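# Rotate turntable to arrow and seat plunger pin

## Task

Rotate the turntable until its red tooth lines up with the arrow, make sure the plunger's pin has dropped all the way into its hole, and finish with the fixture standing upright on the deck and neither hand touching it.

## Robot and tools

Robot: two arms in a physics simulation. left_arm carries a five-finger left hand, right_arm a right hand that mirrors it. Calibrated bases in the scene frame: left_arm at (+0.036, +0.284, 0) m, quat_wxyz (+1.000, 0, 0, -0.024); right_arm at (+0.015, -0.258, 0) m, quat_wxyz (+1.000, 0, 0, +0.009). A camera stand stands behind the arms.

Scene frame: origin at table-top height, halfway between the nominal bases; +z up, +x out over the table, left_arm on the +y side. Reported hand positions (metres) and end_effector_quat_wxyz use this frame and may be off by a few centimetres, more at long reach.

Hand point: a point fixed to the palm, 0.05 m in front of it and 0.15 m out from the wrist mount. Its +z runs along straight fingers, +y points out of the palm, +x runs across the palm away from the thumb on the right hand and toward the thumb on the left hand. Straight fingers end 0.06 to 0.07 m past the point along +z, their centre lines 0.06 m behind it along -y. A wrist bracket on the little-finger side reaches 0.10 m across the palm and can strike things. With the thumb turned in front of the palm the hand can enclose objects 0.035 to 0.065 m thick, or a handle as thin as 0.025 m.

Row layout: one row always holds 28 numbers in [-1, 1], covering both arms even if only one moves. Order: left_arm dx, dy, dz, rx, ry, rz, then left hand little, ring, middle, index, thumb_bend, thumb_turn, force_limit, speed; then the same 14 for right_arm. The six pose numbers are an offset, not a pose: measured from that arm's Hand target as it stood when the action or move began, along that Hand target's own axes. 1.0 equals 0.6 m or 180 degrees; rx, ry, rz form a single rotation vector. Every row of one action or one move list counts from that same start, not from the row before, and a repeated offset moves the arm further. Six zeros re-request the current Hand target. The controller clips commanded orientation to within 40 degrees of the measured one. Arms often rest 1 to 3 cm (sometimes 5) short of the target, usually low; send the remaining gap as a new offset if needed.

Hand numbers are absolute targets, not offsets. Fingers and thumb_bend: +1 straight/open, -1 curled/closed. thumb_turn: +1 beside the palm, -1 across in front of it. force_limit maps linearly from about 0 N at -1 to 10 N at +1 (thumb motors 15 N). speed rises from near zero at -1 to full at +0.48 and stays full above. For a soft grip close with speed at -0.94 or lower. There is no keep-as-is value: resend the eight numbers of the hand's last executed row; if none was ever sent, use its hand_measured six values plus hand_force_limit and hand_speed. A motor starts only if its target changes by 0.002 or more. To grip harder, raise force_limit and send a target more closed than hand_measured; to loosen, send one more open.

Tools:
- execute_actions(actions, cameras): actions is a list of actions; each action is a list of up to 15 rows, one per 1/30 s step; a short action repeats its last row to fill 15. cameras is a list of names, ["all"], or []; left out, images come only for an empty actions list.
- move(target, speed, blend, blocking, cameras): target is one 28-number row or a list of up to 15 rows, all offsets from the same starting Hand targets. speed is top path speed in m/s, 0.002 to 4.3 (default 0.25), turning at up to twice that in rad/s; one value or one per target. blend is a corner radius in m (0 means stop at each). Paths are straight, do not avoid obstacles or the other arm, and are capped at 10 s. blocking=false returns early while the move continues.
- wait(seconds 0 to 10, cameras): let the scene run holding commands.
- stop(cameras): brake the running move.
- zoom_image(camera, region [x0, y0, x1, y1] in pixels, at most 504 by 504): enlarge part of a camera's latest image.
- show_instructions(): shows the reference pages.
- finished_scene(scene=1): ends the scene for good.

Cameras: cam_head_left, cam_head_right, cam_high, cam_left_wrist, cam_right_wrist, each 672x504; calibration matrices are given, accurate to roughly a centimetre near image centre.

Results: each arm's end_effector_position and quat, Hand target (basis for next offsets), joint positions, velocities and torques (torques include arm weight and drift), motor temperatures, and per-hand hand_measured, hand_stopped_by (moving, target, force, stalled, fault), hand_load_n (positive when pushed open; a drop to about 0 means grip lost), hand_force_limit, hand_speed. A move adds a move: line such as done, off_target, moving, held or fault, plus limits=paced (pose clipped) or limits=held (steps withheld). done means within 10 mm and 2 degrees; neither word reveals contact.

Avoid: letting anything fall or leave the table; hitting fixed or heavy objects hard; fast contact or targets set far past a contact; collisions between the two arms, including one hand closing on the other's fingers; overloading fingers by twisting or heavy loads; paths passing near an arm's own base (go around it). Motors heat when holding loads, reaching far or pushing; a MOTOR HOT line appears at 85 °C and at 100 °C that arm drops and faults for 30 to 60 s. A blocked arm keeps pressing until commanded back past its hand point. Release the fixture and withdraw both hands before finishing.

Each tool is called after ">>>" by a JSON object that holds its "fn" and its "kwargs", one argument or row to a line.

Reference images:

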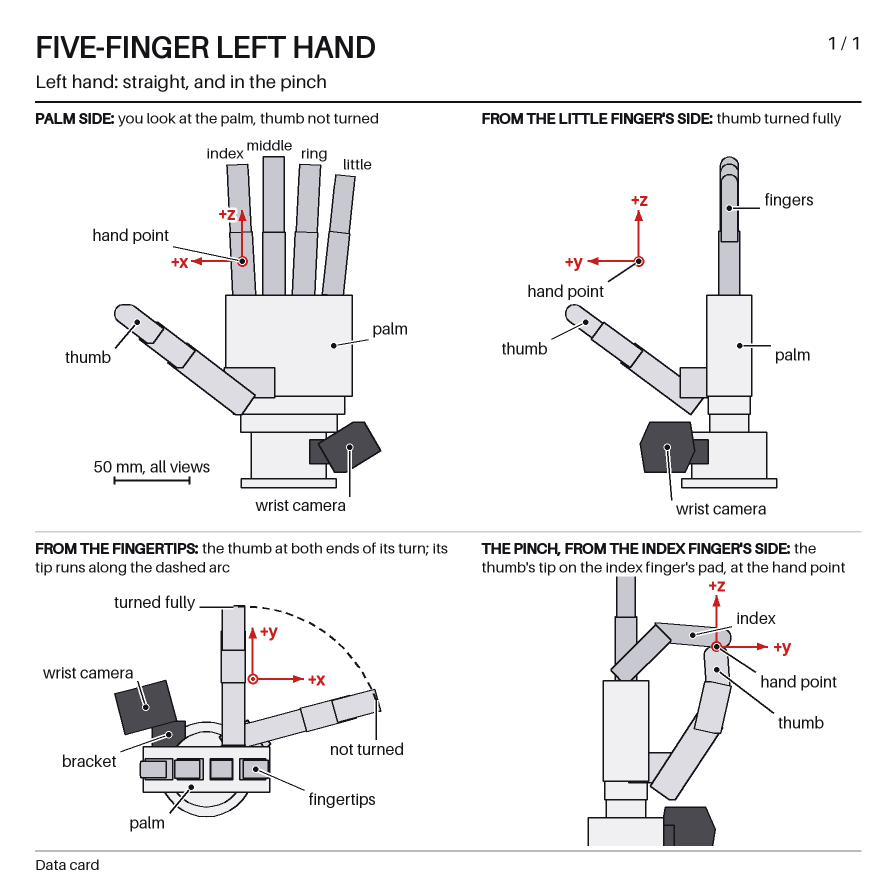

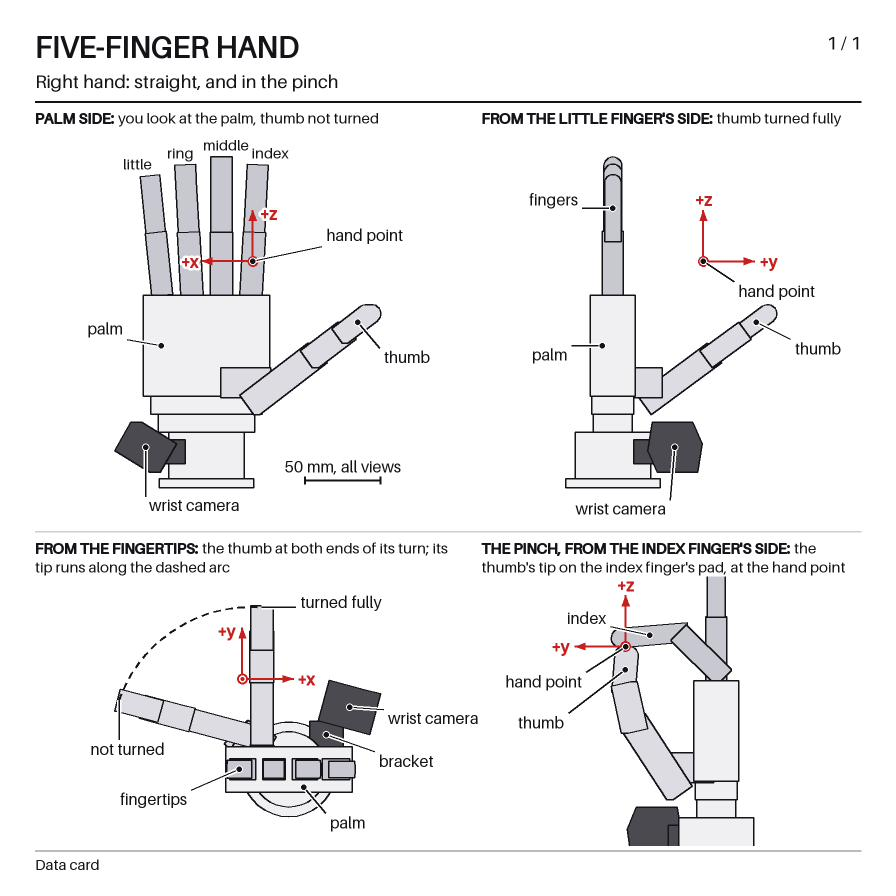

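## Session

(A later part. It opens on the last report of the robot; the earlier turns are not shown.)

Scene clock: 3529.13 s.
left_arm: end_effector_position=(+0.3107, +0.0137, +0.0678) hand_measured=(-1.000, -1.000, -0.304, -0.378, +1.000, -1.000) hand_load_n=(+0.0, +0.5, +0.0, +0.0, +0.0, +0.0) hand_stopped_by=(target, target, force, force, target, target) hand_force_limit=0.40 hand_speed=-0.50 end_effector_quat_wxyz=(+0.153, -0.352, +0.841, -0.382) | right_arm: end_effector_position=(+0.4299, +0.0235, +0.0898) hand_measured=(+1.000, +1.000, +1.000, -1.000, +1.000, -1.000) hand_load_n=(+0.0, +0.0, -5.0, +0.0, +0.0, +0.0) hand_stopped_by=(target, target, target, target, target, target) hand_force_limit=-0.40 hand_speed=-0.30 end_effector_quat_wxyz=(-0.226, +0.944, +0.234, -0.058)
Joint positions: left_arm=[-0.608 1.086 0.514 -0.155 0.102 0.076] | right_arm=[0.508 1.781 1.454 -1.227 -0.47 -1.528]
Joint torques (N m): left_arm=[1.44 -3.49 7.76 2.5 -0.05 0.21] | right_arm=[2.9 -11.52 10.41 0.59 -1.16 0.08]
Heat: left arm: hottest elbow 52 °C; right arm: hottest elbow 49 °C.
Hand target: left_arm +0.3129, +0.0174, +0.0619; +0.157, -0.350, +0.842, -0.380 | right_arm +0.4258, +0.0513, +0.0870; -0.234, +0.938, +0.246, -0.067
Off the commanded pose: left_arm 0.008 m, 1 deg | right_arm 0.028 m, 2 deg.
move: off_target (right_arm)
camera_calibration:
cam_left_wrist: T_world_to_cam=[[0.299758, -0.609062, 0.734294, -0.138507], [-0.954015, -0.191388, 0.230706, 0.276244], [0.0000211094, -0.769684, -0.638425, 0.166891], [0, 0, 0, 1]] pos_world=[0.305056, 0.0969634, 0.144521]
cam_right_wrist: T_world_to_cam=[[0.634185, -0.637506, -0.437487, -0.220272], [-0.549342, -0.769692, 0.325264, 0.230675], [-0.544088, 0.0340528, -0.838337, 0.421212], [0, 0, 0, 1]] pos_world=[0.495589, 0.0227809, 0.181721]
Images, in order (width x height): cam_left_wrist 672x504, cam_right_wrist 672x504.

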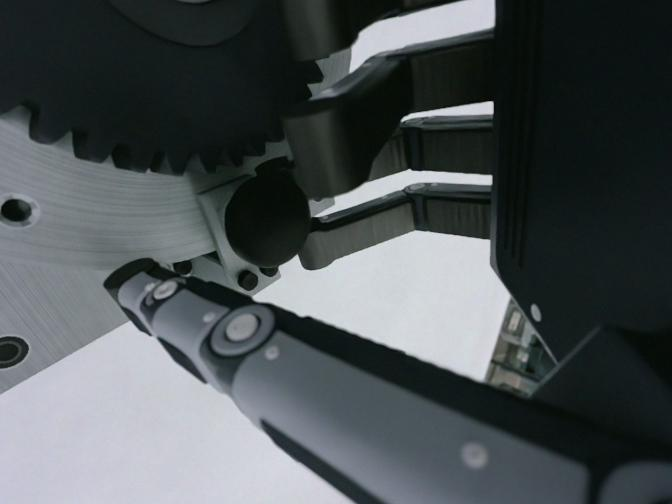

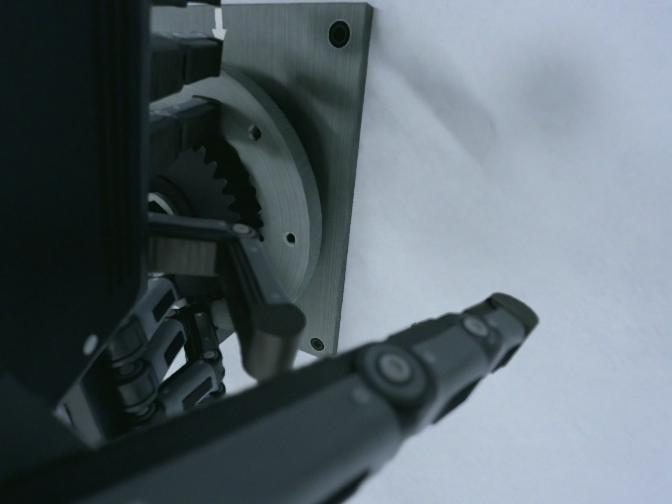

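>>> {"fn": "zoom_image", "kwargs": {
  "camera": "cam_left_wrist",
  "region": [0, 100, 340, 400]
}}

>>> {"fn": "zoom_image", "kwargs": {
  "camera": "cam_left_wrist",
  "region": [180, 130, 340, 310]
}}

Scaled by 1.482 from the camera's 672x504 image, which has a finer 960x720 frame.

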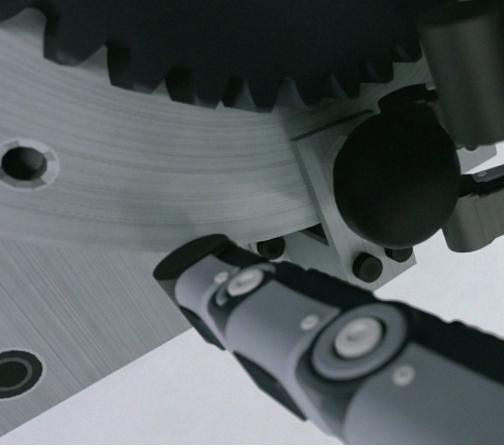

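Scaled by 2.800 from the camera's 672x504 image, which has a finer 960x720 frame.

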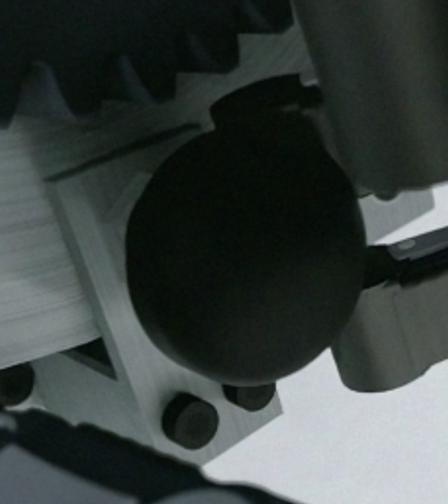

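>>> {"fn": "move", "kwargs": {
  "target": [0,0.0079,0.0062,0,0,0,-1,-1,-0.55,-0.60,1.0,-1,0.4,-0.5,0,0,0,0,0,0,1,1,1,-1,1,-1,-0.4,-0.3],
  "speed": 0.03,
  "cameras": ["cam_left_wrist","cam_right_wrist"]
}}

>>> {"fn": "zoom_image", "kwargs": {
  "camera": "cam_left_wrist",
  "region": [0, 100, 340, 400]
}}

>>> {"fn": "zoom_image", "kwargs": {
  "camera": "cam_left_wrist",
  "region": [180, 130, 340, 310]
}}

Scene clock: 3573.97 s.
left_arm: end_effector_position=(+0.3114, +0.0134, +0.0634) hand_measured=(-1.000, -1.000, -0.304, -0.378, +1.000, -1.000) hand_load_n=(+0.0, +0.0, +0.0, -0.5, +0.0, +0.0) hand_stopped_by=(target, target, force, force, target, target) hand_force_limit=0.40 hand_speed=-0.50 end_effector_quat_wxyz=(+0.154, -0.352, +0.840, -0.383) | right_arm: end_effector_position=(+0.4299, +0.0235, +0.0898) hand_measured=(+1.000, +1.000, +1.000, -1.000, +1.000, -1.000) hand_load_n=(+0.0, +0.0, -5.0, +0.0, +0.0, +0.0) hand_stopped_by=(target, target, target, target, target, target) hand_force_limit=-0.40 hand_speed=-0.30 end_effector_quat_wxyz=(-0.226, +0.944, +0.234, -0.058)
Joint positions: left_arm=[-0.608 1.097 0.506 -0.133 0.102 0.076] | right_arm=[0.508 1.781 1.454 -1.227 -0.47 -1.528]
Joint torques (N m): left_arm=[1.38 -3.37 7.46 2.54 -0.05 0.21] | right_arm=[2.78 -11.58 10.43 0.61 -1.16 0.08]
Motor temperatures (°C): left_arm=[30 28 52 28 29 30] | right_arm=[27 35 54 26 34 29]
Heat: left arm: hottest elbow 52 °C; right arm: hottest elbow 54 °C.
Hand target: left_arm +0.3126, +0.0176, +0.0558; +0.157, -0.350, +0.842, -0.380 | right_arm +0.4258, +0.0513, +0.0870; -0.234, +0.938, +0.246, -0.067
Off the commanded pose: left_arm 0.009 m, 1 deg | right_arm 0.028 m, 2 deg.
move: off_target (right_arm)
camera_calibration:
cam_left_wrist: T_world_to_cam=[[0.298225, -0.607573, 0.73615, -0.135169], [-0.954494, -0.19139, 0.228718, 0.278111], [0.00192843, -0.77086, -0.637002, 0.163148], [0, 0, 0, 1]] pos_world=[0.305451, 0.0968669, 0.139822]
cam_right_wrist: T_world_to_cam=[[0.634185, -0.637506, -0.437487, -0.220272], [-0.549342, -0.769692, 0.325264, 0.230675], [-0.544088, 0.0340528, -0.838337, 0.421212], [0, 0, 0, 1]] pos_world=[0.495589, 0.0227809, 0.181721]
Images, in order (width x height): cam_left_wrist 672x504, cam_right_wrist 672x504.

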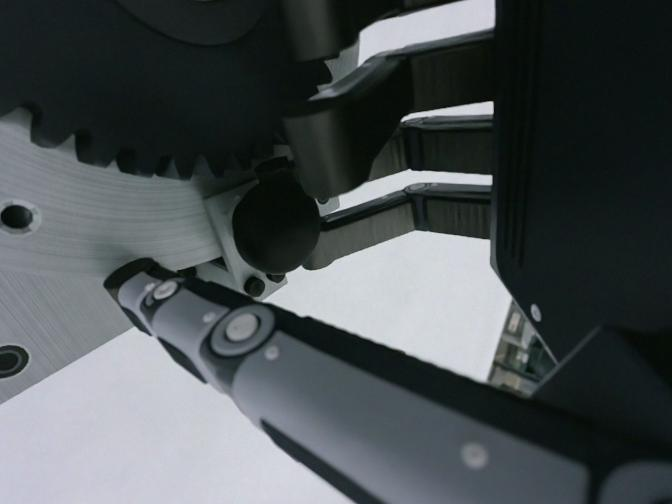

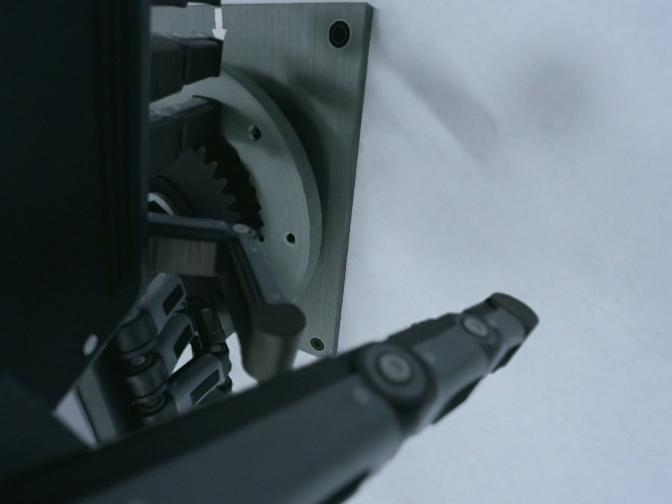

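Scaled by 1.482 from the camera's 672x504 image, which has a finer 960x720 frame.

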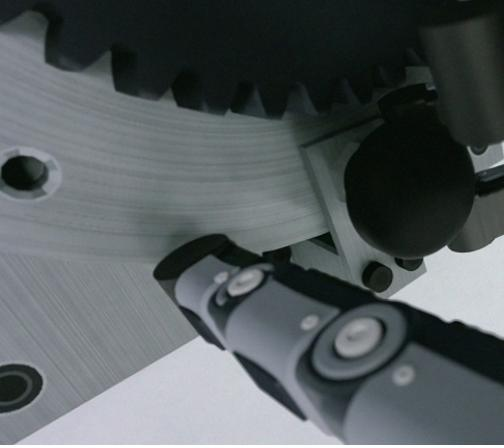

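Scaled by 2.800 from the camera's 672x504 image, which has a finer 960x720 frame.

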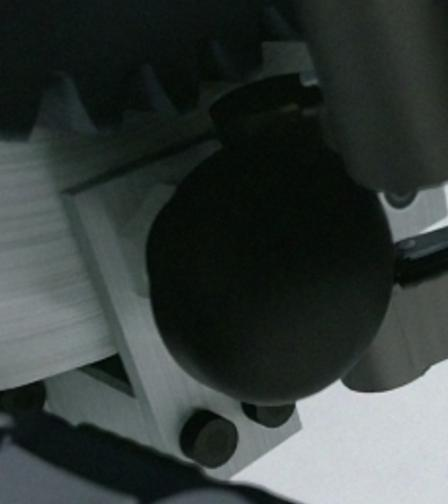

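>>> {"fn": "move", "kwargs": {
  "target": [0,0,0,0,0,0,-1,-1,-0.55,-0.60,1.0,-1,0.4,-0.5,-0.027,0.043,-0.023,0,0,0,1,1,1,-1,1,-1,-0.4,-0.3],
  "speed": 0.03,
  "cameras": ["cam_left_wrist","cam_right_wrist"]
}}

>>> {"fn": "zoom_image", "kwargs": {
  "camera": "cam_left_wrist",
  "region": [180, 130, 340, 310]
}}

>>> {"fn": "zoom_image", "kwargs": {
  "camera": "cam_left_wrist",
  "region": [0, 100, 340, 400]
}}

Scene clock: 3589.63 s.
left_arm: end_effector_position=(+0.3113, +0.0134, +0.0632) hand_measured=(-1.000, -1.000, -0.304, -0.378, +1.000, -1.000) hand_load_n=(+0.0, +0.0, +0.0, +0.0, +0.0, +0.0) hand_stopped_by=(target, target, force, force, target, target) hand_force_limit=0.40 hand_speed=-0.50 end_effector_quat_wxyz=(+0.154, -0.352, +0.840, -0.383) | right_arm: end_effector_position=(+0.4315, +0.0207, +0.0886) hand_measured=(+1.000, +1.000, +1.000, -1.000, +1.000, -1.000) hand_load_n=(+0.0, +0.0, -1.0, +0.0, +0.0, +0.0) hand_stopped_by=(target, target, target, target, target, target) hand_force_limit=-0.40 hand_speed=-0.30 end_effector_quat_wxyz=(-0.234, +0.939, +0.244, -0.058)
Joint positions: left_arm=[-0.608 1.098 0.506 -0.133 0.102 0.076] | right_arm=[0.497 1.781 1.45 -1.23 -0.486 -1.562]
Joint torques (N m): left_arm=[1.44 -3.49 7.47 2.54 -0.05 0.2] | right_arm=[-1.08 -14.04 6.87 0.08 -0.57 -0.16]
Heat: left arm: hottest elbow 52 °C; right arm: hottest elbow 54 °C.
Hand target: left_arm +0.3125, +0.0177, +0.0557; +0.157, -0.350, +0.842, -0.379 | right_arm +0.4260, +0.0177, +0.0870; -0.234, +0.938, +0.245, -0.067
Off the commanded pose: left_arm 0.009 m, 1 deg | right_arm 0.006 m, 1 deg.
move: done
camera_calibration:
cam_left_wrist: T_world_to_cam=[[0.298439, -0.607736, 0.735929, -0.135114], [-0.954427, -0.191427, 0.228964, 0.278083], [0.00172707, -0.770722, -0.637169, 0.163156], [0, 0, 0, 1]] pos_world=[0.305452, 0.0968665, 0.139721]
cam_right_wrist: T_world_to_cam=[[0.646381, -0.616823, -0.449133, -0.228287], [-0.534004, -0.786149, 0.311143, 0.224759], [-0.545005, 0.0387221, -0.837538, 0.421463], [0, 0, 0, 1]] pos_world=[0.497282, 0.0195612, 0.180528]
Images, in order (width x height): cam_left_wrist 672x504, cam_right_wrist 672x504.

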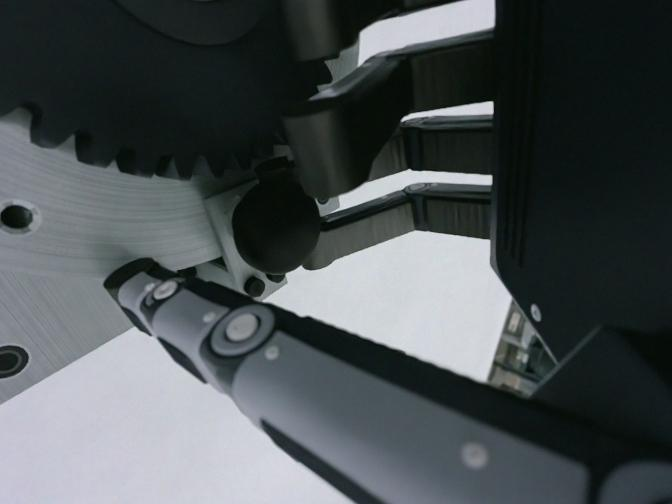

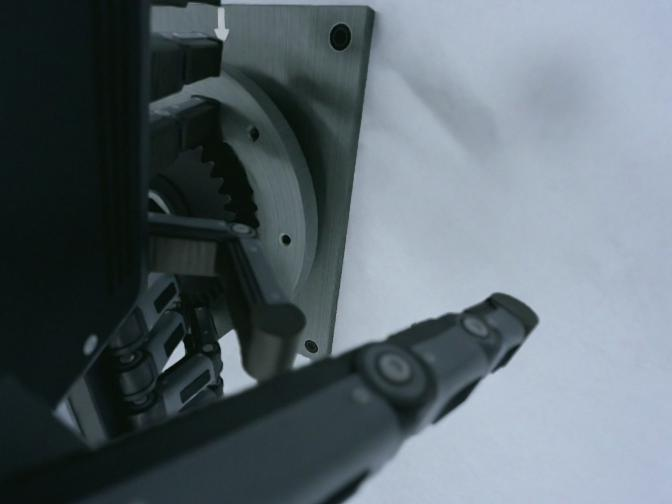

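Scaled by 2.800 from the camera's 672x504 image, which has a finer 960x720 frame.

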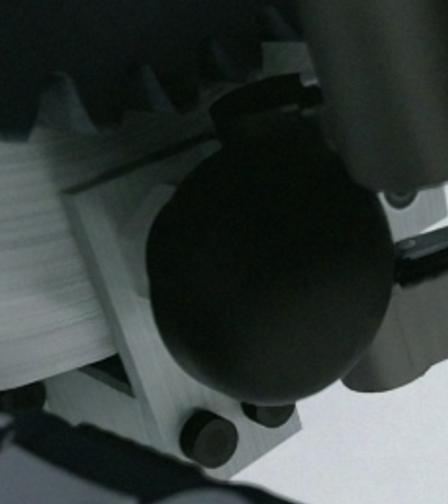

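Scaled by 1.482 from the camera's 672x504 image, which has a finer 960x720 frame.

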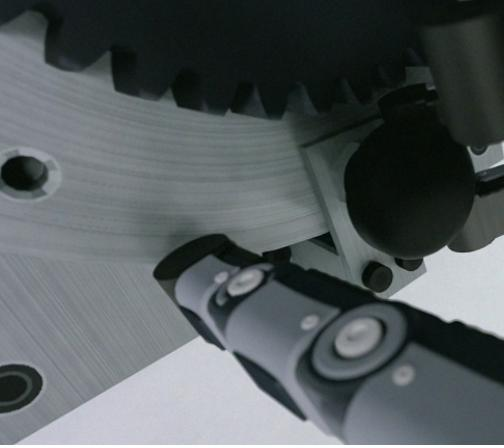

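>>> {"fn": "zoom_image", "kwargs": {
  "camera": "cam_right_wrist",
  "region": [200, 0, 380, 180]
}}

>>> {"fn": "zoom_image", "kwargs": {
  "camera": "cam_right_wrist",
  "region": [240, 200, 400, 360]
}}

Scaled by 2.800 from the camera's 672x504 image, which has a finer 960x720 frame.

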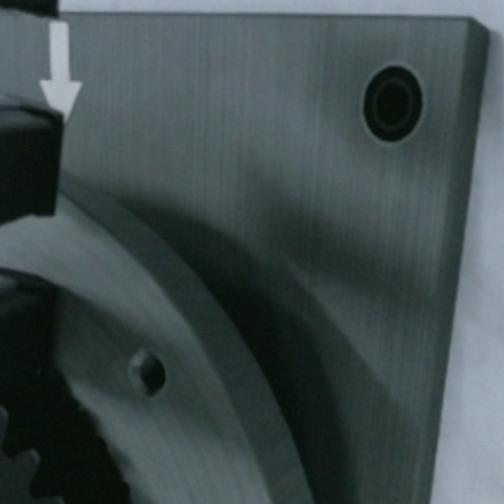

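Scaled by 3.150 from the camera's 672x504 image, which has a finer 960x720 frame.

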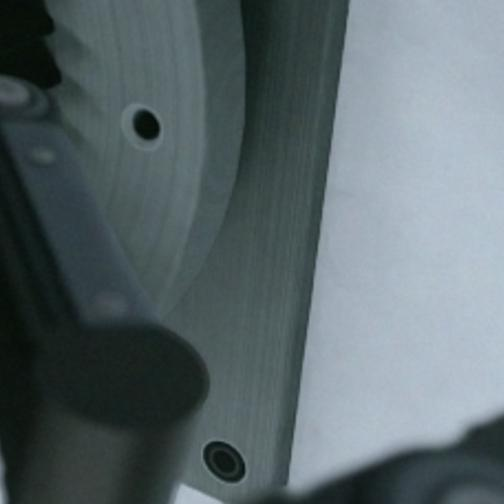

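>>> {"fn": "move", "kwargs": {
  "target": [
    [0,0,0,0,0,0,-1,-1,-0.55,-0.60,1.0,-1,0.4,-0.5,0.027,-0.043,0.023,0,0,0,1,1,1,-1,1,-1,-0.4,-0.3]
  ],
  "speed": 0.03,
  "cameras": ["cam_left_wrist","cam_right_wrist"]
}}

>>> {"fn": "zoom_image", "kwargs": {
  "camera": "cam_left_wrist",
  "region": [180, 130, 340, 310]
}}

>>> {"fn": "zoom_image", "kwargs": {
  "camera": "cam_left_wrist",
  "region": [0, 100, 340, 400]
}}

Scene clock: 3624.13 s.
left_arm: end_effector_position=(+0.3113, +0.0134, +0.0632) hand_measured=(-1.000, -1.000, -0.304, -0.378, +1.000, -1.000) hand_load_n=(+0.5, +0.0, +0.0, +0.0, +0.0, +0.0) hand_stopped_by=(target, target, force, force, target, target) hand_force_limit=0.40 hand_speed=-0.50 end_effector_quat_wxyz=(+0.154, -0.352, +0.840, -0.383) | right_arm: end_effector_position=(+0.4298, +0.0230, +0.0898) hand_measured=(+1.000, +1.000, +1.000, -1.000, +1.000, -1.000) hand_load_n=(+0.0, +0.0, -5.0, +0.0, +0.0, +0.0) hand_stopped_by=(target, target, target, target, target, target) hand_force_limit=-0.40 hand_speed=-0.30 end_effector_quat_wxyz=(-0.226, +0.944, +0.234, -0.059)
Joint positions: left_arm=[-0.608 1.098 0.506 -0.133 0.102 0.076] | right_arm=[0.506 1.781 1.455 -1.23 -0.472 -1.53]
Joint torques (N m): left_arm=[1.38 -3.43 7.47 2.54 -0.05 0.21] | right_arm=[2.84 -11.63 10.33 0.7 -1.11 0.11]
Motor temperatures (°C): left_arm=[30 29 53 28 29 30] | right_arm=[27 36 48 26 32 29]
Heat: left arm: hottest elbow 53 °C; right arm: hottest elbow 48 °C.
Hand target: left_arm +0.3125, +0.0177, +0.0557; +0.157, -0.350, +0.842, -0.379 | right_arm +0.4258, +0.0511, +0.0869; -0.234, +0.938, +0.245, -0.067
Off the commanded pose: left_arm 0.009 m, 1 deg | right_arm 0.029 m, 2 deg.
move: off_target (right_arm)
camera_calibration:
cam_left_wrist: T_world_to_cam=[[0.298439, -0.607736, 0.735929, -0.135114], [-0.954427, -0.191427, 0.228964, 0.278083], [0.00172707, -0.770722, -0.637169, 0.163156], [0, 0, 0, 1]] pos_world=[0.305452, 0.0968665, 0.139721]
cam_right_wrist: T_world_to_cam=[[0.633496, -0.636991, -0.439233, -0.220031], [-0.548134, -0.770119, 0.326291, 0.229711], [-0.546106, 0.0340549, -0.837024, 0.421876], [0, 0, 0, 1]] pos_world=[0.49569, 0.0223804, 0.181522]
Images, in order (width x height): cam_left_wrist 672x504, cam_right_wrist 672x504.

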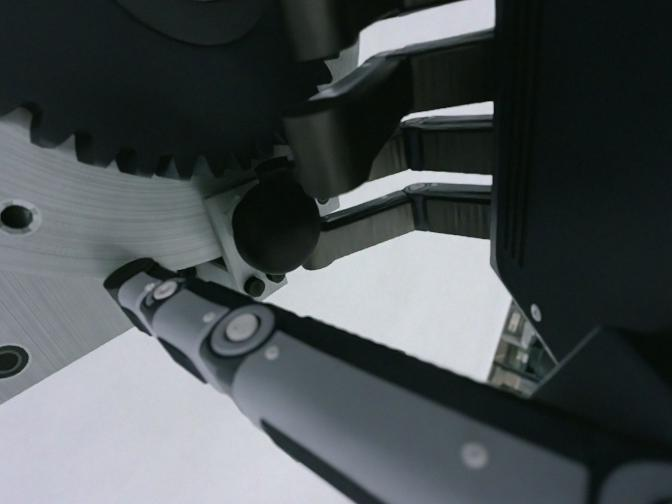

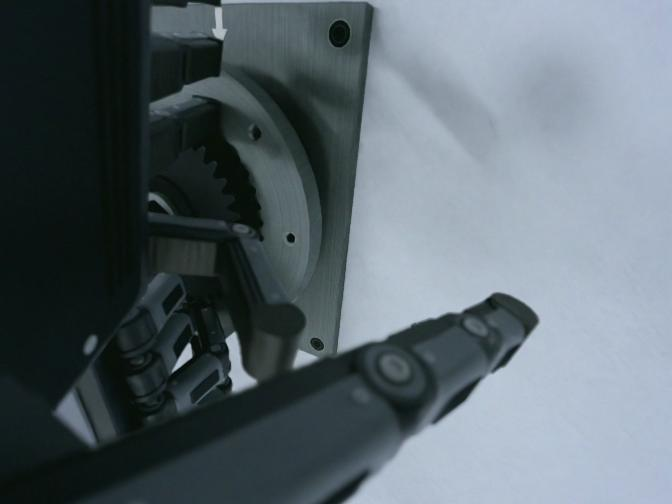

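Scaled by 2.800 from the camera's 672x504 image, which has a finer 960x720 frame.

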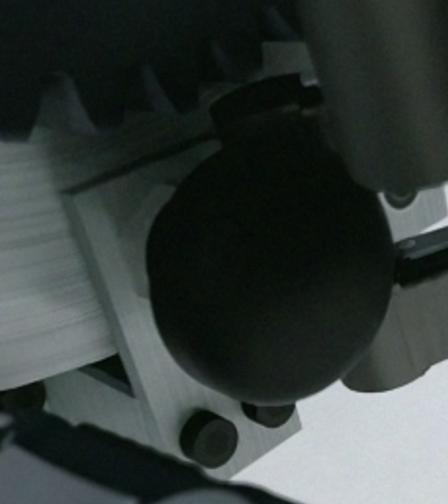

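Scaled by 1.482 from the camera's 672x504 image, which has a finer 960x720 frame.

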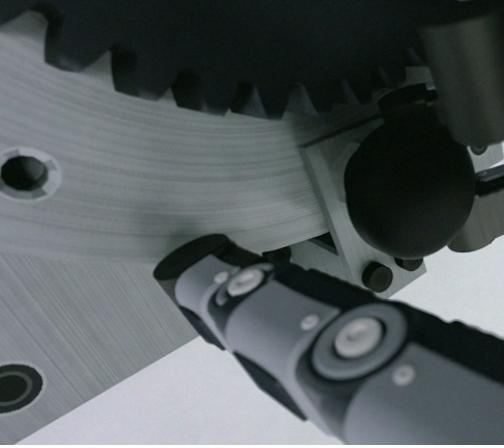

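>>> {"fn": "move", "kwargs": {
  "target": [
    [0,0,0,0,0,0,-1,-1,-0.55,-0.60,1.0,-1,0.4,-0.5,-0.060,0.095,-0.051,0,0,0,1,1,1,-1,1,-1,-0.4,-0.3]
  ],
  "speed": 0.03,
  "cameras": ["cam_left_wrist","cam_right_wrist"]
}}

>>> {"fn": "zoom_image", "kwargs": {
  "camera": "cam_left_wrist",
  "region": [180, 130, 340, 310]
}}

>>> {"fn": "zoom_image", "kwargs": {
  "camera": "cam_left_wrist",
  "region": [0, 100, 340, 400]
}}

Scene clock: 3680.17 s.
left_arm: end_effector_position=(+0.3113, +0.0134, +0.0632) hand_measured=(-1.000, -1.000, -0.304, -0.378, +1.000, -1.000) hand_load_n=(+0.0, +0.0, +0.0, +0.0, +0.0, +0.0) hand_stopped_by=(target, target, force, force, target, target) hand_force_limit=0.40 hand_speed=-0.50 end_effector_quat_wxyz=(+0.154, -0.352, +0.840, -0.383) | right_arm: end_effector_position=(+0.4364, -0.0048, +0.0852) hand_measured=(+1.000, +1.000, +1.000, -1.000, +1.000, -1.000) hand_load_n=(+0.0, +0.0, +0.5, +0.0, +0.0, +0.0) hand_stopped_by=(target, target, target, target, target, target) hand_force_limit=-0.40 hand_speed=-0.30 end_effector_quat_wxyz=(-0.244, +0.936, +0.249, -0.054)
Joint positions: left_arm=[-0.608 1.098 0.506 -0.133 0.102 0.076] | right_arm=[0.442 1.763 1.414 -1.233 -0.506 -1.634]
Joint torques (N m): left_arm=[1.44 -3.43 7.47 2.55 -0.05 0.21] | right_arm=[-2.49 -15.33 5.44 -0.76 0.18 -0.18]
Heat: left arm: hottest elbow 52 °C; right arm: hottest elbow 51 °C.
Hand target: left_arm +0.3125, +0.0177, +0.0557; +0.157, -0.350, +0.842, -0.379 | right_arm +0.4263, -0.0227, +0.0874; -0.234, +0.938, +0.246, -0.067
Off the commanded pose: left_arm 0.009 m, 1 deg | right_arm 0.021 m, 2 deg.
move: off_target (right_arm)
camera_calibration:
cam_left_wrist: T_world_to_cam=[[0.298439, -0.607736, 0.735929, -0.135114], [-0.954427, -0.191427, 0.228964, 0.278083], [0.00172707, -0.770722, -0.637169, 0.163156], [0, 0, 0, 1]] pos_world=[0.305452, 0.0968665, 0.139721]
cam_right_wrist: T_world_to_cam=[[0.653241, -0.600229, -0.461521, -0.250525], [-0.527958, -0.798013, 0.290578, 0.207519], [-0.542713, 0.0538461, -0.83819, 0.421333], [0, 0, 0, 1]] pos_world=[0.501877, -0.00745609, 0.177234]
Images, in order (width x height): cam_left_wrist 672x504, cam_right_wrist 672x504.

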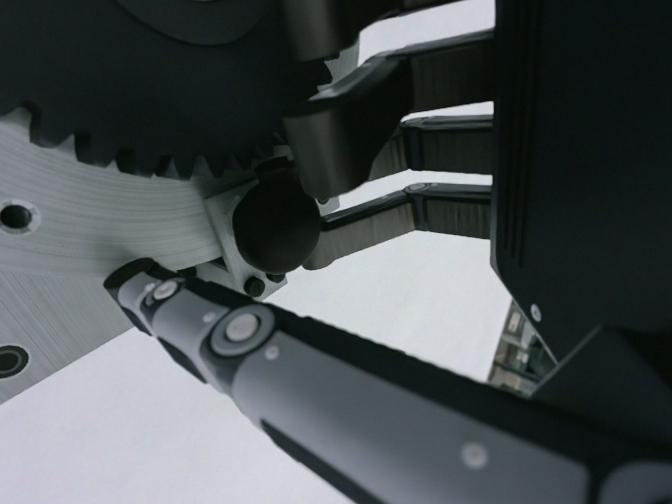

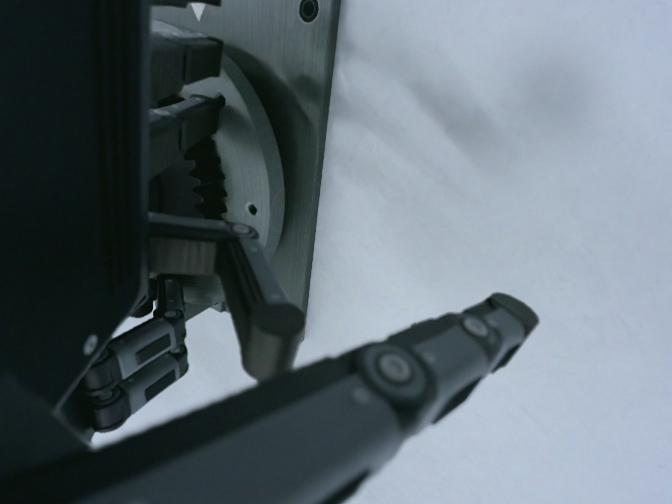

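Scaled by 2.800 from the camera's 672x504 image, which has a finer 960x720 frame.

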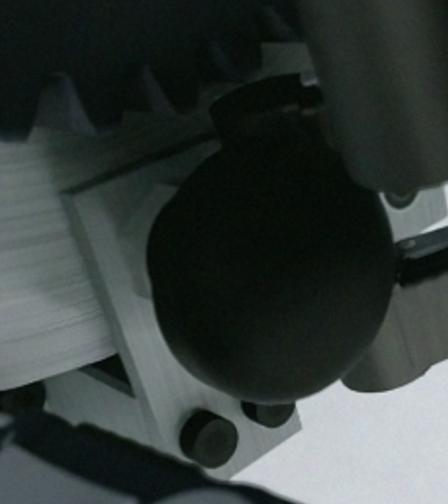

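Scaled by 1.482 from the camera's 672x504 image, which has a finer 960x720 frame.

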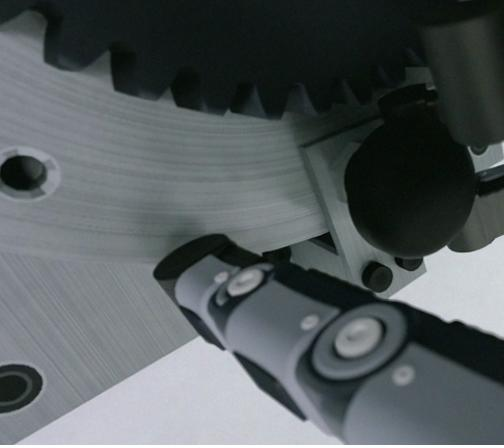

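>>> {"fn": "move", "kwargs": {
  "target": [
    [0,0,0,0,0,0,-1,-1,-0.55,-0.60,1.0,-1,0.4,-0.5,0.0898,-0.0063,0.0025,0,0,0,1,1,1,-1,1,-1,-0.4,-0.3],
    [0,0,0,0,0,0,-1,-1,-0.55,-0.60,1.0,-1,0.4,-0.5,0.0892,-0.0554,-0.0908,0,0,0,1,1,1,-1,1,-1,-0.4,-0.3]
  ],
  "speed": 0.08,
  "blend": 0.01,
  "cameras": ["cam_left_wrist","cam_right_wrist"]
}}

Scene clock: 3711.03 s.
left_arm: end_effector_position=(+0.3113, +0.0134, +0.0632) hand_measured=(-1.000, -1.000, -0.304, -0.378, +1.000, -1.000) hand_load_n=(+0.0, +0.0, +0.0, +0.0, -0.5, +0.0) hand_stopped_by=(target, target, force, force, target, target) hand_force_limit=0.40 hand_speed=-0.50 end_effector_quat_wxyz=(+0.154, -0.352, +0.840, -0.383) | right_arm: end_effector_position=(+0.4564, +0.0013, +0.1284) hand_measured=(+1.000, +1.000, +1.000, -1.000, +1.000, -1.000) hand_load_n=(-0.5, +0.0, +0.0, +0.0, +0.0, +0.0) hand_stopped_by=(target, target, target, target, target, target) hand_force_limit=-0.40 hand_speed=-0.30 end_effector_quat_wxyz=(-0.229, +0.939, +0.239, -0.092)
Joint positions: left_arm=[-0.608 1.098 0.506 -0.133 0.102 0.076] | right_arm=[0.441 1.844 1.638 -1.46 -0.492 -1.635]
Joint torques (N m): left_arm=[1.44 -3.43 7.47 2.54 -0.05 0.21] | right_arm=[-1.26 -15.85 11.75 0.13 -0.32 -0.08]
Heat: left arm: hottest elbow 52 °C; right arm: hottest elbow 48 °C.
Hand target: left_arm +0.3125, +0.0177, +0.0557; +0.157, -0.350, +0.842, -0.379 | right_arm +0.4717, +0.0071, +0.1505; -0.234, +0.938, +0.246, -0.067
Off the commanded pose: left_arm 0.009 m, 1 deg | right_arm 0.028 m, 3 deg.
move: off_target (right_arm)
camera_calibration:
cam_left_wrist: T_world_to_cam=[[0.298439, -0.607736, 0.735929, -0.135114], [-0.954427, -0.191427, 0.228964, 0.278083], [0.00172707, -0.770722, -0.637169, 0.163156], [0, 0, 0, 1]] pos_world=[0.305452, 0.0968665, 0.139721]
cam_right_wrist: T_world_to_cam=[[0.621413, -0.62322, -0.474809, -0.223698], [-0.505318, -0.781937, 0.365004, 0.190545], [-0.598748, 0.0131116, -0.80083, 0.488886], [0, 0, 0, 1]] pos_world=[0.528014, 0.00317063, 0.215751]
Images, in order (width x height): cam_left_wrist 672x504, cam_right_wrist 672x504.

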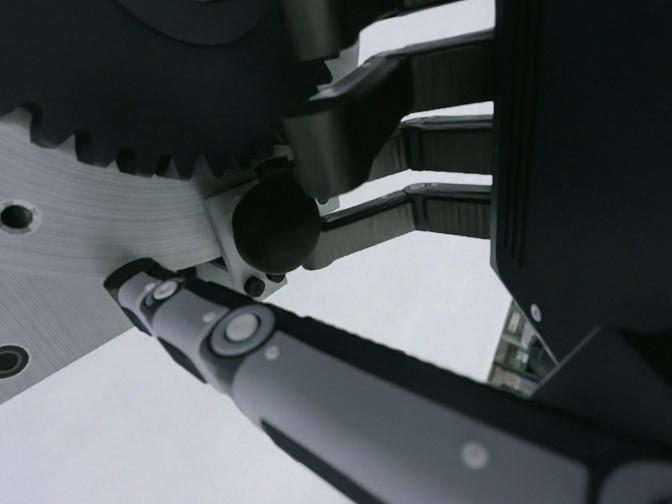

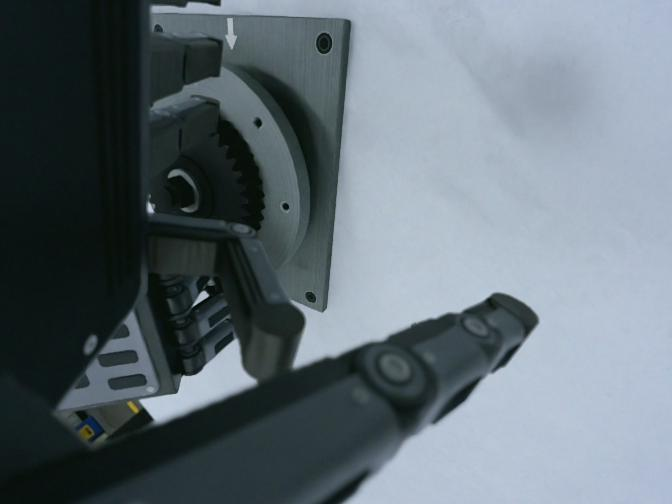

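>>> {"fn": "move", "kwargs": {
  "target": [
    [0,-0.0108,0.0127,0,0,0,-1,-1,-0.55,-0.60,1.0,-1,0.4,-0.5,0,0,0,0,0,0,1,1,1,-1,1,-1,-0.4,-0.3]
  ],
  "speed": 0.04,
  "cameras": ["cam_left_wrist"]
}}

Scene clock: 3717.97 s.
left_arm: end_effector_position=(+0.3116, +0.0132, +0.0606) hand_measured=(-1.000, -1.000, -0.304, -0.378, +1.000, -1.000) hand_load_n=(+0.0, +0.0, +0.0, +0.0, +1.0, +0.0) hand_stopped_by=(target, target, force, force, target, target) hand_force_limit=0.40 hand_speed=-0.50 end_effector_quat_wxyz=(+0.153, -0.352, +0.841, -0.381) | right_arm: end_effector_position=(+0.4564, +0.0013, +0.1284) hand_measured=(+1.000, +1.000, +1.000, -1.000, +1.000, -1.000) hand_load_n=(+0.0, +0.0, +0.0, +0.0, +0.0, +0.5) hand_stopped_by=(target, target, target, target, target, target) hand_force_limit=-0.40 hand_speed=-0.30 end_effector_quat_wxyz=(-0.229, +0.939, +0.239, -0.093)
Joint positions: left_arm=[-0.608 1.107 0.506 -0.128 0.102 0.076] | right_arm=[0.441 1.844 1.638 -1.46 -0.492 -1.635]
Joint torques (N m): left_arm=[1.14 -1.79 9.1 2.85 -0.15 0.17] | right_arm=[-1.2 -15.79 11.77 0.14 -0.32 -0.07]
Heat: left arm: hottest elbow 52 °C; right arm: hottest elbow 50 °C.
Hand target: left_arm +0.3196, +0.0106, +0.0555; +0.157, -0.350, +0.842, -0.379 | right_arm +0.4716, +0.0070, +0.1505; -0.234, +0.938, +0.246, -0.067
Off the commanded pose: left_arm 0.010 m, 1 deg | right_arm 0.028 m, 3 deg.
move: off_target (right_arm)
camera_calibration:
cam_left_wrist: T_world_to_cam=[[0.301296, -0.609974, 0.732907, -0.133989], [-0.95353, -0.192106, 0.23211, 0.278398], [-0.00078543, -0.768783, -0.639509, 0.162216], [0, 0, 0, 1]] pos_world=[0.305959, 0.0964609, 0.137321]
Images, in order (width x height): cam_left_wrist 672x504.

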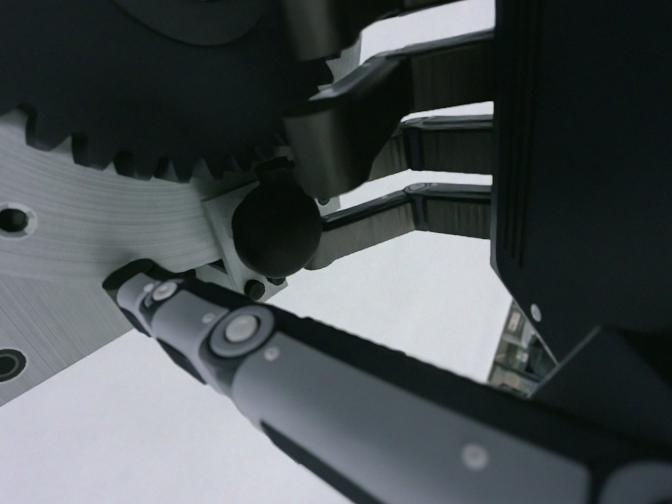

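>>> {"fn": "move", "kwargs": {
  "target": [
    [0,-0.0239,0.0023,0,0,0,-1,-1,-0.55,-0.60,1.0,-1,0.4,-0.5,0,0,0,0,0,0,1,1,1,-1,1,-1,-0.4,-0.3]
  ],
  "speed": 0.04,
  "cameras": ["cam_left_wrist"]
}}

Scene clock: 3723.27 s.
left_arm: end_effector_position=(+0.3136, +0.0116, +0.0607) hand_measured=(-1.000, -1.000, -0.304, -0.378, +1.000, -1.000) hand_load_n=(+0.0, +0.0, +0.0, +0.0, +1.5, +0.5) hand_stopped_by=(target, target, force, force, target, target) hand_force_limit=0.40 hand_speed=-0.50 end_effector_quat_wxyz=(+0.152, -0.352, +0.842, -0.380) | right_arm: end_effector_position=(+0.4564, +0.0013, +0.1284) hand_measured=(+1.000, +1.000, +1.000, -1.000, +1.000, -1.000) hand_load_n=(+0.0, +0.0, +0.0, +0.0, +0.0, +0.0) hand_stopped_by=(target, target, target, target, target, target) hand_force_limit=-0.40 hand_speed=-0.30 end_effector_quat_wxyz=(-0.229, +0.939, +0.239, -0.093)
Joint positions: left_arm=[-0.608 1.116 0.513 -0.129 0.102 0.076] | right_arm=[0.441 1.844 1.638 -1.46 -0.492 -1.635]
Joint torques (N m): left_arm=[0.79 -2.08 11.55 1.65 -0.27 0.14] | right_arm=[-1.32 -15.74 11.77 0.14 -0.32 -0.08]
Heat: left arm: hottest elbow 52 °C; right arm: hottest elbow 51 °C.
Hand target: left_arm +0.3271, +0.0032, +0.0654; +0.157, -0.350, +0.842, -0.380 | right_arm +0.4716, +0.0070, +0.1505; -0.234, +0.938, +0.246, -0.067
Off the commanded pose: left_arm 0.017 m, 1 deg | right_arm 0.027 m, 3 deg.
move: off_target (left_arm, right_arm)
camera_calibration:
cam_left_wrist: T_world_to_cam=[[0.302639, -0.610959, 0.731532, -0.136042], [-0.953103, -0.192394, 0.233621, 0.27979], [-0.00199078, -0.767928, -0.640533, 0.161532], [0, 0, 0, 1]] pos_world=[0.308162, 0.0947585, 0.137621]
Images, in order (width x height): cam_left_wrist 672x504.

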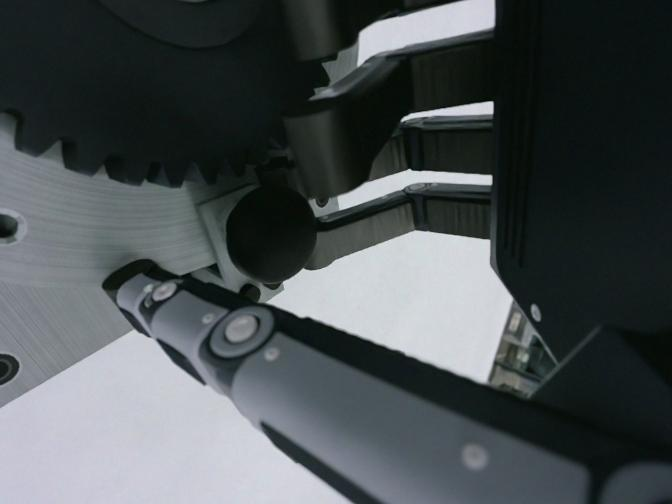

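>>> {"fn": "move", "kwargs": {
  "target": [
    [0,-0.0180,0.0170,0,0,0,-1,-1,-0.55,-0.60,1.0,-1,0.4,-0.5,0,0,0,0,0,0,1,1,1,-1,1,-1,-0.4,-0.3]
  ],
  "speed": 0.04,
  "cameras": ["cam_left_wrist"]
}}

Scene clock: 3726.23 s.
left_arm: end_effector_position=(+0.3222, +0.0057, +0.0605) hand_measured=(-1.000, -1.000, -0.304, -0.378, +1.000, -1.000) hand_load_n=(+0.0, +0.0, +0.0, +0.5, +2.0, +0.5) hand_stopped_by=(target, target, force, force, target, target) hand_force_limit=0.40 hand_speed=-0.50 end_effector_quat_wxyz=(+0.151, -0.354, +0.843, -0.376) | right_arm: end_effector_position=(+0.4564, +0.0013, +0.1284) hand_measured=(+1.000, +1.000, +1.000, -1.000, +1.000, -1.000) hand_load_n=(+0.0, -0.5, +0.0, +0.0, +0.0, -0.5) hand_stopped_by=(target, target, target, target, target, target) hand_force_limit=-0.40 hand_speed=-0.30 end_effector_quat_wxyz=(-0.229, +0.939, +0.239, -0.093)
Joint positions: left_arm=[-0.608 1.154 0.543 -0.13 0.099 0.076] | right_arm=[0.441 1.844 1.638 -1.46 -0.492 -1.635]
Joint torques (N m): left_arm=[0.44 -2.14 11.97 2 -0.32 0.1] | right_arm=[-1.2 -15.79 11.79 0.14 -0.33 -0.07]
Heat: left arm: hottest elbow 52 °C; right arm: hottest elbow 52 °C.
Hand target: left_arm +0.3377, -0.0073, +0.0668; +0.157, -0.350, +0.842, -0.380 | right_arm +0.4716, +0.0070, +0.1505; -0.234, +0.938, +0.246, -0.067
Off the commanded pose: left_arm 0.021 m, 1 deg | right_arm 0.027 m, 3 deg.
move: off_target (left_arm, right_arm)
camera_calibration:
cam_left_wrist: T_world_to_cam=[[0.308206, -0.615331, 0.725518, -0.143528], [-0.95131, -0.195973, 0.237915, 0.285996], [-0.00421442, -0.76352, -0.64577, 0.157843], [0, 0, 0, 1]] pos_world=[0.316973, 0.0882465, 0.13802]
Images, in order (width x height): cam_left_wrist 672x504.

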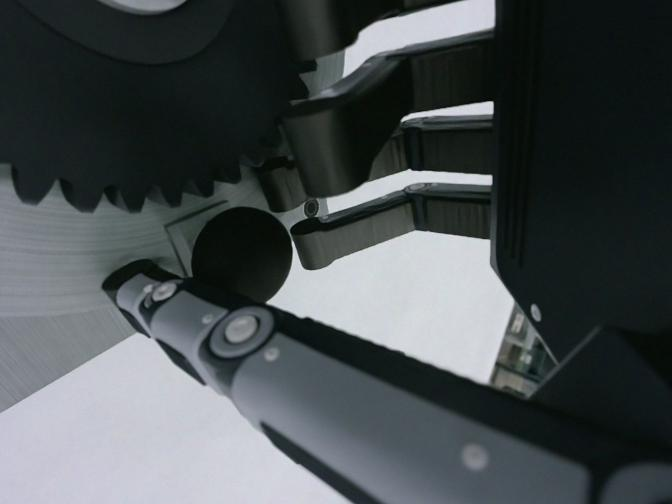

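>>> {"fn": "move", "kwargs": {
  "target": [
    [0,0,0,0,0,0,-1,-1,0.3,0.3,1.0,-1,0.4,-0.3,0,0,0,0,0,0,1,1,1,-1,1,-1,-0.4,-0.3]
  ],
  "speed": 0.04,
  "cameras": ["cam_left_wrist"]
}}

Scene clock: 3732.47 s.
left_arm: end_effector_position=(+0.3220, +0.0058, +0.0605) hand_measured=(-1.000, -1.000, -0.240, +0.300, +1.000, -1.000) hand_load_n=(+0.0, +0.0, -13.5, +0.0, +1.0, +0.5) hand_stopped_by=(target, target, stalled, target, target, target) hand_force_limit=0.40 hand_speed=-0.30 end_effector_quat_wxyz=(+0.151, -0.354, +0.843, -0.376) | right_arm: end_effector_position=(+0.4564, +0.0013, +0.1284) hand_measured=(+1.000, +1.000, +1.000, -1.000, +1.000, -1.000) hand_load_n=(+0.0, +0.0, -0.5, +0.5, +0.0, +0.0) hand_stopped_by=(target, target, target, target, target, target) hand_force_limit=-0.40 hand_speed=-0.30 end_effector_quat_wxyz=(-0.229, +0.939, +0.239, -0.093)
Joint positions: left_arm=[-0.608 1.153 0.543 -0.131 0.099 0.076] | right_arm=[0.441 1.844 1.638 -1.46 -0.492 -1.635]
Joint torques (N m): left_arm=[0.32 -1.96 12 2.04 -0.32 0.11] | right_arm=[-1.32 -15.85 11.78 0.13 -0.32 -0.08]
Motor temperatures (°C): left_arm=[30 28 53 28 29 30] | right_arm=[27 38 53 26 32 29]
Heat: left arm: hottest elbow 53 °C; right arm: hottest elbow 53 °C.
Hand target: left_arm +0.3376, -0.0073, +0.0667; +0.157, -0.350, +0.842, -0.379 | right_arm +0.4716, +0.0070, +0.1505; -0.234, +0.938, +0.246, -0.067
Off the commanded pose: left_arm 0.021 m, 1 deg | right_arm 0.027 m, 3 deg.
move: off_target (left_arm, right_arm)
camera_calibration:
cam_left_wrist: T_world_to_cam=[[0.30857, -0.615655, 0.725089, -0.143464], [-0.95119, -0.196017, 0.238357, 0.285826], [-0.00461586, -0.763247, -0.64609, 0.158066], [0, 0, 0, 1]] pos_world=[0.316874, 0.0883458, 0.13802]
Images, in order (width x height): cam_left_wrist 672x504.

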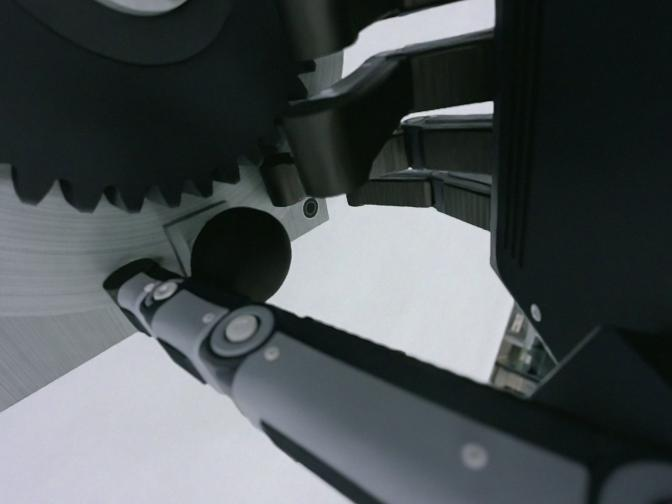

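>>> {"fn": "move", "kwargs": {
  "target": [
    [0,0,0,0,0,0,-1,-1,-0.35,0.3,1.0,-1,0.4,-0.3,0,0,0,0,0,0,1,1,1,-1,1,-1,-0.4,-0.3]
  ],
  "speed": 0.04,
  "cameras": ["cam_left_wrist"]
}}

Scene clock: 3738.63 s.
left_arm: end_effector_position=(+0.3223, +0.0056, +0.0603) hand_measured=(-1.000, -1.000, -0.350, +0.300, +1.000, -1.000) hand_load_n=(+0.0, +0.0, +0.0, +0.0, +1.5, +0.5) hand_stopped_by=(target, target, target, target, target, target) hand_force_limit=0.40 hand_speed=-0.30 end_effector_quat_wxyz=(+0.151, -0.354, +0.843, -0.375) | right_arm: end_effector_position=(+0.4564, +0.0013, +0.1284) hand_measured=(+1.000, +1.000, +1.000, -1.000, +1.000, -1.000) hand_load_n=(+0.0, +0.0, +0.0, +0.0, +0.0, +0.0) hand_stopped_by=(target, target, target, target, target, target) hand_force_limit=-0.40 hand_speed=-0.30 end_effector_quat_wxyz=(-0.229, +0.939, +0.239, -0.093)
Joint positions: left_arm=[-0.608 1.155 0.544 -0.131 0.099 0.076] | right_arm=[0.441 1.844 1.638 -1.46 -0.492 -1.635]
Joint torques (N m): left_arm=[0.38 -2.14 11.9 2.04 -0.31 0.11] | right_arm=[-1.32 -15.74 11.75 0.14 -0.33 -0.08]
Heat: left arm: hottest elbow 54 °C; right arm: hottest elbow 54 °C.
Hand target: left_arm +0.3375, -0.0072, +0.0667; +0.157, -0.350, +0.842, -0.379 | right_arm +0.4716, +0.0070, +0.1505; -0.234, +0.938, +0.246, -0.067
Off the commanded pose: left_arm 0.021 m, 1 deg | right_arm 0.027 m, 3 deg.
move: off_target (left_arm, right_arm)
camera_calibration:
cam_left_wrist: T_world_to_cam=[[0.309071, -0.616037, 0.724551, -0.143587], [-0.951027, -0.196419, 0.238677, 0.286061], [-0.00471801, -0.762836, -0.646575, 0.157847], [0, 0, 0, 1]] pos_world=[0.317175, 0.0881447, 0.13782]
Images, in order (width x height): cam_left_wrist 672x504.

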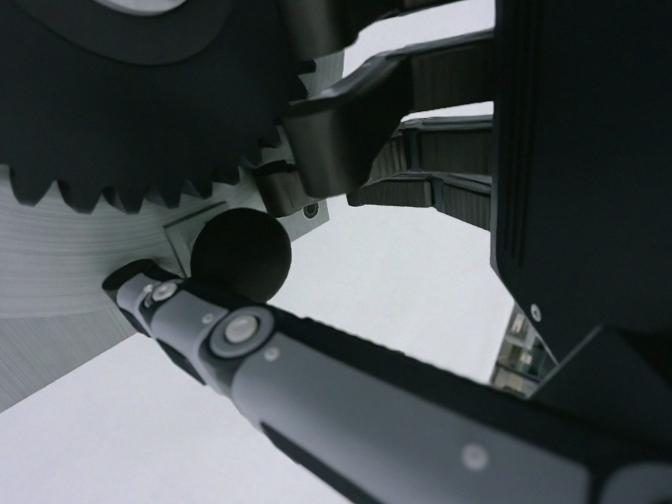

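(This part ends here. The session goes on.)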